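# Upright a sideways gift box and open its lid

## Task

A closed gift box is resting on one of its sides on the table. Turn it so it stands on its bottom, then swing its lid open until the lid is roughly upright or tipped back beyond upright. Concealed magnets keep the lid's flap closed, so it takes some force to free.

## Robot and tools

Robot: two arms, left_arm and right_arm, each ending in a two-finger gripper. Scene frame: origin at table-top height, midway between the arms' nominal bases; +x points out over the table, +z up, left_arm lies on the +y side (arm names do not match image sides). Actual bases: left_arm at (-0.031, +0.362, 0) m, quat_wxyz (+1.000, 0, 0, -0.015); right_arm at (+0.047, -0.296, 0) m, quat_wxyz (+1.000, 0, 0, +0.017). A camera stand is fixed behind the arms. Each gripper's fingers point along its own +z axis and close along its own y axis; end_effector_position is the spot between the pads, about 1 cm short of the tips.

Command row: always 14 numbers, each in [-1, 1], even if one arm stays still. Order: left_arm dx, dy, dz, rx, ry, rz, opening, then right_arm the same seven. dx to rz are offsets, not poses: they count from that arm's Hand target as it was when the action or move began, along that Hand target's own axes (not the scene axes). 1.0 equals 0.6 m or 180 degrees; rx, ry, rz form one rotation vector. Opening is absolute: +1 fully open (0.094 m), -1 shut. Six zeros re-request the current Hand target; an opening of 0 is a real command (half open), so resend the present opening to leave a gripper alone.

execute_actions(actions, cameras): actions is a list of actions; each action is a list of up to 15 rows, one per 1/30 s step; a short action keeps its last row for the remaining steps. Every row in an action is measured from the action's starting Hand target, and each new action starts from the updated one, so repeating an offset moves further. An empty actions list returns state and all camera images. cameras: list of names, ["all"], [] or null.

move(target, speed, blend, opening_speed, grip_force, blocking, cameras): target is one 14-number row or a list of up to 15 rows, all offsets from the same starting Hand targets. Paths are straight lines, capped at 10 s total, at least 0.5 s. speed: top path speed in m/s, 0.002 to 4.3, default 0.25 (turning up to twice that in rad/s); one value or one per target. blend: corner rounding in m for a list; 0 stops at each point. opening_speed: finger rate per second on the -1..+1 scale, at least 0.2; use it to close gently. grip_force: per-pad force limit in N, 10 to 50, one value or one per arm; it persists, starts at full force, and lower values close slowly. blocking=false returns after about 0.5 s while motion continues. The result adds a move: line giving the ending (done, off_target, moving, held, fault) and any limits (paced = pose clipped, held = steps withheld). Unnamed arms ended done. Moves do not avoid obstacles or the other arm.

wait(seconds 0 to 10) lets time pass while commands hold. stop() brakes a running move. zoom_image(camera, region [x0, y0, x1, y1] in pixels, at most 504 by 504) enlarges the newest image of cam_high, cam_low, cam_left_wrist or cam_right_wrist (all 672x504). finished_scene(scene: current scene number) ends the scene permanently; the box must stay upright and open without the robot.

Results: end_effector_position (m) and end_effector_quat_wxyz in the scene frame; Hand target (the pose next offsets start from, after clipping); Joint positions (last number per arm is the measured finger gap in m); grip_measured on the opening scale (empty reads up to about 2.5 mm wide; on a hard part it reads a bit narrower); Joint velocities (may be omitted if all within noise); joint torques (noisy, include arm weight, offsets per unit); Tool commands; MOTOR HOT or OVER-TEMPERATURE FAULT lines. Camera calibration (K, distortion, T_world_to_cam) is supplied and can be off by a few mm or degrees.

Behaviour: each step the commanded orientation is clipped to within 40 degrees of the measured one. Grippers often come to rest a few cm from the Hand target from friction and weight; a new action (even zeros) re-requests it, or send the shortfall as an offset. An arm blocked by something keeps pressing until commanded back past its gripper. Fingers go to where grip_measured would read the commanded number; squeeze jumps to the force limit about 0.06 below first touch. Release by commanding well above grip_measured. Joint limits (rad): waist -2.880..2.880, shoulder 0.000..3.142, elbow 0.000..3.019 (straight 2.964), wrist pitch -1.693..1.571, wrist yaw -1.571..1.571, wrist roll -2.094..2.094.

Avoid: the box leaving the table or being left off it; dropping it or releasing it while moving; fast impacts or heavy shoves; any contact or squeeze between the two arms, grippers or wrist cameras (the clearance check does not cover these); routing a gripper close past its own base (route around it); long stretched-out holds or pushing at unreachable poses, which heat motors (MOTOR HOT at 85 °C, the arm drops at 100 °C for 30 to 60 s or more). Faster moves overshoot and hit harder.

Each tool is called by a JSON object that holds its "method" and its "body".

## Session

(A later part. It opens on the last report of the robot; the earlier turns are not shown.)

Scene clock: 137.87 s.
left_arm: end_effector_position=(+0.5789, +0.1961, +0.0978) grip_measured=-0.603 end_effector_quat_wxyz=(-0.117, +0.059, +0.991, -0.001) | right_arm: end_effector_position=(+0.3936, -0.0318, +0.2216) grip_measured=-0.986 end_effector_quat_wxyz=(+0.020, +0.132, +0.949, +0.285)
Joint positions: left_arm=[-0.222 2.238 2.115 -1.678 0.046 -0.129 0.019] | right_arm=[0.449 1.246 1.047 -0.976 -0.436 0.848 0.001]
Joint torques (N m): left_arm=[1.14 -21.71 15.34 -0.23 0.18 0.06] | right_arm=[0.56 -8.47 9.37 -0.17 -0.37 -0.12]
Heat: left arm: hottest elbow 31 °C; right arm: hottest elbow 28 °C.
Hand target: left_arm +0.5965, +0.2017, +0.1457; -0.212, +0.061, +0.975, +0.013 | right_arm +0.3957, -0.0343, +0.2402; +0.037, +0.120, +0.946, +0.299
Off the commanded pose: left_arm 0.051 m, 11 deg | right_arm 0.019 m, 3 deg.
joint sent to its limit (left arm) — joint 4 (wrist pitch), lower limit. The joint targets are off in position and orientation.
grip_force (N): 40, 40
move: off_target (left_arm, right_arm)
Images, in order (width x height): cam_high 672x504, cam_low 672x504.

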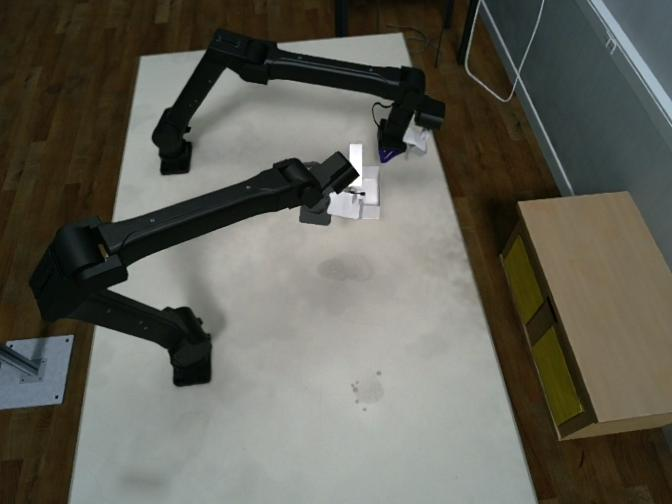

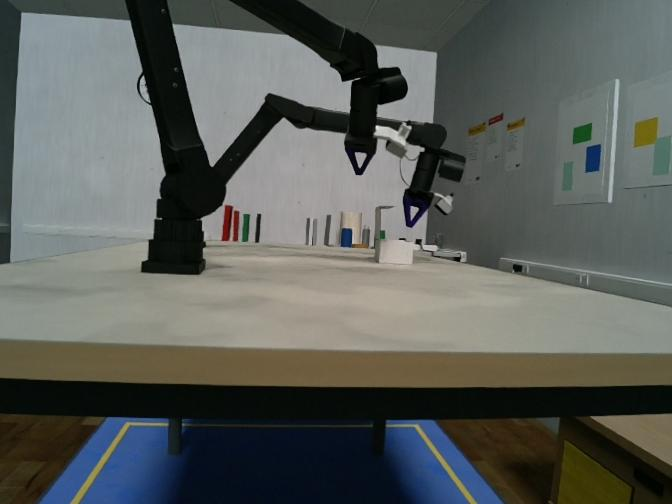

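{"method": "move", "body": {"target": [0.04,0,0.073,0,0,0,-1,0,0,0,0,0,0,-1], "speed": 0.04, "cameras": ["cam_low"]}}

{"method": "zoom_image", "body": {"camera": "cam_low", "region": [330, 190, 450, 280]}}

Scene clock: 142.87 s.
left_arm: end_effector_position=(+0.5540, +0.2025, +0.0828) grip_measured=-0.987 end_effector_quat_wxyz=(-0.150, +0.058, +0.987, +0.006) | right_arm: end_effector_position=(+0.3936, -0.0318, +0.2216) grip_measured=-0.986 end_effector_quat_wxyz=(+0.020, +0.132, +0.949, +0.285)
Joint positions: left_arm=[-0.222 2.217 2.026 -1.678 0.046 -0.129 0.001] | right_arm=[0.449 1.246 1.047 -0.976 -0.436 0.848 0.001]
Joint torques (N m): left_arm=[0.67 -21.71 10.51 -0.39 0.21 0.06] | right_arm=[0.03 -8.53 9.29 -0.09 -0.36 -0.15]
Heat: left arm: hottest elbow 31 °C; right arm: hottest elbow 28 °C.
Hand target: left_arm +0.5568, +0.2066, +0.1158; -0.212, +0.061, +0.975, +0.013 | right_arm +0.3957, -0.0343, +0.2402; +0.037, +0.120, +0.946, +0.299
Off the commanded pose: left_arm 0.033 m, 7 deg | right_arm 0.019 m, 3 deg.
joint sent to its limit (left arm) — joint 4 (wrist pitch), lower limit. The joint targets are off in position and orientation.
grip_force (N): 40, 40
move: off_target (left_arm, right_arm)
Images, in order (width x height): cam_low 672x504.

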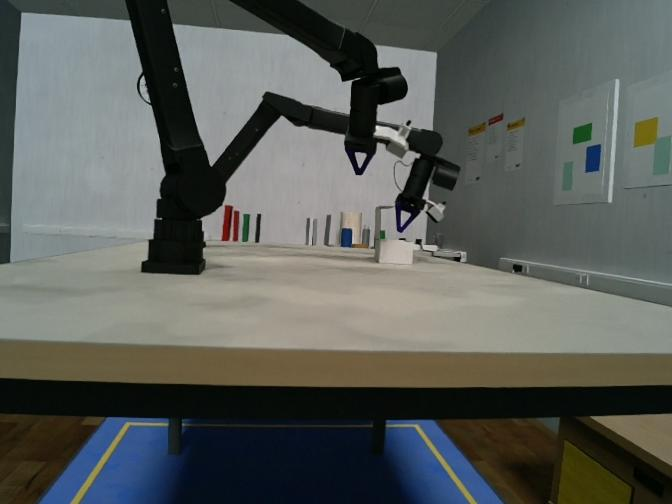

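Scaled by 4.200 from the camera's 672x504 image, which has a finer 960x720 frame.

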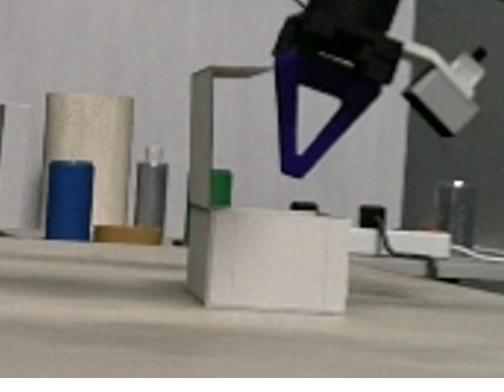

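{"method": "move", "body": {"target": [0.049,0,0.013,0,0,0,-1,0,0,0,0,0,0,-1], "speed": 0.03, "cameras": ["cam_low"]}}

{"method": "zoom_image", "body": {"camera": "cam_low", "region": [330, 190, 450, 280]}}

Scene clock: 146.60 s.
left_arm: end_effector_position=(+0.5255, +0.2099, +0.0899) grip_measured=-0.987 end_effector_quat_wxyz=(-0.168, +0.057, +0.984, +0.009) | right_arm: end_effector_position=(+0.3936, -0.0318, +0.2216) grip_measured=-0.986 end_effector_quat_wxyz=(+0.020, +0.132, +0.949, +0.285)
Joint positions: left_arm=[-0.222 2.151 1.924 -1.678 0.046 -0.129 0.001] | right_arm=[0.449 1.246 1.047 -0.976 -0.436 0.848 0.001]
Joint torques (N m): left_arm=[0.21 -21.01 10.29 -0.44 0.27 0.03] | right_arm=[-0.03 -8.76 9.37 -0.02 -0.35 -0.13]
Heat: left arm: hottest elbow 31 °C; right arm: hottest elbow 28 °C.
Hand target: left_arm +0.5270, +0.2103, +0.1210; -0.212, +0.061, +0.975, +0.013 | right_arm +0.3957, -0.0343, +0.2402; +0.037, +0.120, +0.946, +0.299
Off the commanded pose: left_arm 0.031 m, 5 deg | right_arm 0.019 m, 3 deg.
joint sent to its limit (left arm) — joint 4 (wrist pitch), lower limit. The joint targets are off in position and orientation.
grip_force (N): 40, 40
move: off_target (left_arm, right_arm)
Images, in order (width x height): cam_low 672x504.

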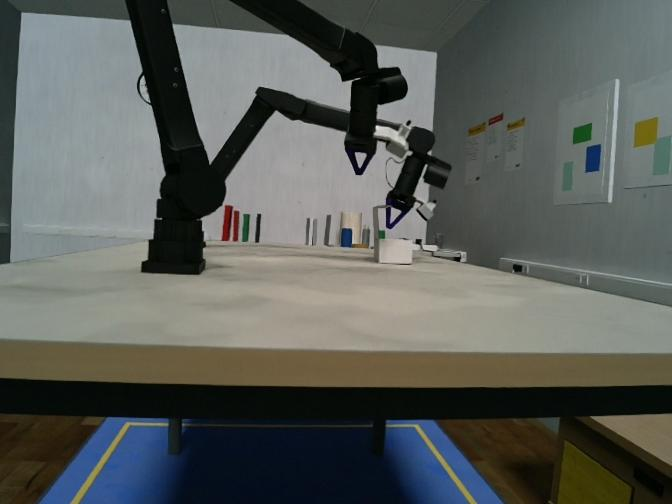

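Scaled by 4.200 from the camera's 672x504 image, which has a finer 960x720 frame.

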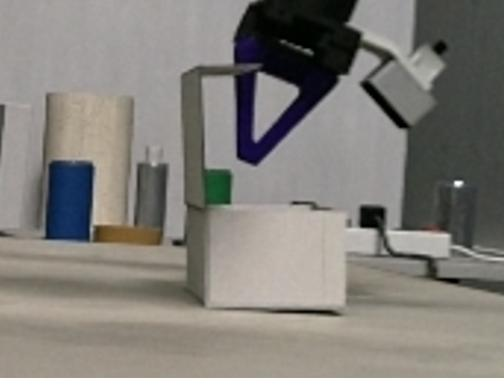

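{"method": "move", "body": {"target": [[-0.11,0,-0.06,0,0,0,-1,0,0,0,0,0,0,-1]], "speed": 0.04, "cameras": ["cam_low"]}}

{"method": "zoom_image", "body": {"camera": "cam_low", "region": [330, 190, 450, 280]}}

Scene clock: 149.83 s.
left_arm: end_effector_position=(+0.5853, +0.1944, +0.1090) grip_measured=-0.987 end_effector_quat_wxyz=(-0.103, +0.059, +0.993, -0.004) | right_arm: end_effector_position=(+0.3936, -0.0318, +0.2216) grip_measured=-0.986 end_effector_quat_wxyz=(+0.020, +0.132, +0.949, +0.285)
Joint positions: left_arm=[-0.222 2.232 2.138 -1.678 0.046 -0.129 0.001] | right_arm=[0.449 1.246 1.047 -0.976 -0.436 0.848 0.001]
Joint torques (N m): left_arm=[1.14 -18.32 15.51 -0.14 0.2 0.08] | right_arm=[0.03 -8.7 9.09 -0.06 -0.39 -0.11]
Heat: left arm: hottest elbow 31 °C; right arm: hottest elbow 28 °C.
Hand target: left_arm +0.6014, +0.2011, +0.1263; -0.212, +0.061, +0.975, +0.013 | right_arm +0.3957, -0.0343, +0.2402; +0.037, +0.120, +0.946, +0.299
Off the commanded pose: left_arm 0.024 m, 13 deg | right_arm 0.019 m, 3 deg.
joint sent to its limit (left arm) — joint 4 (wrist pitch), lower limit. The joint targets are off in position and orientation.
grip_force (N): 40, 40
move: off_target (left_arm, right_arm)
Images, in order (width x height): cam_low 672x504.

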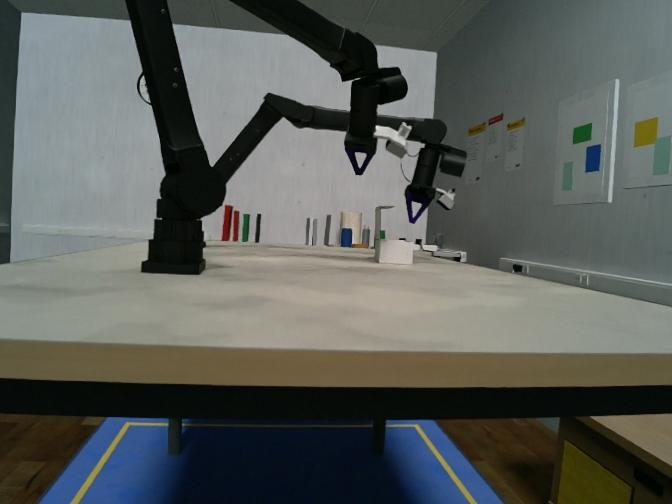

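Scaled by 4.200 from the camera's 672x504 image, which has a finer 960x720 frame.

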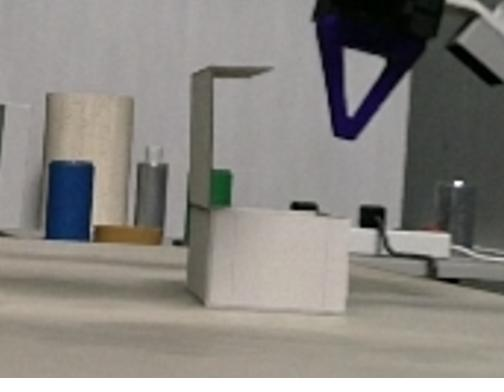

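{"method": "finished_scene", "body": {"scene": 2}}

The scene is finished: the task was done.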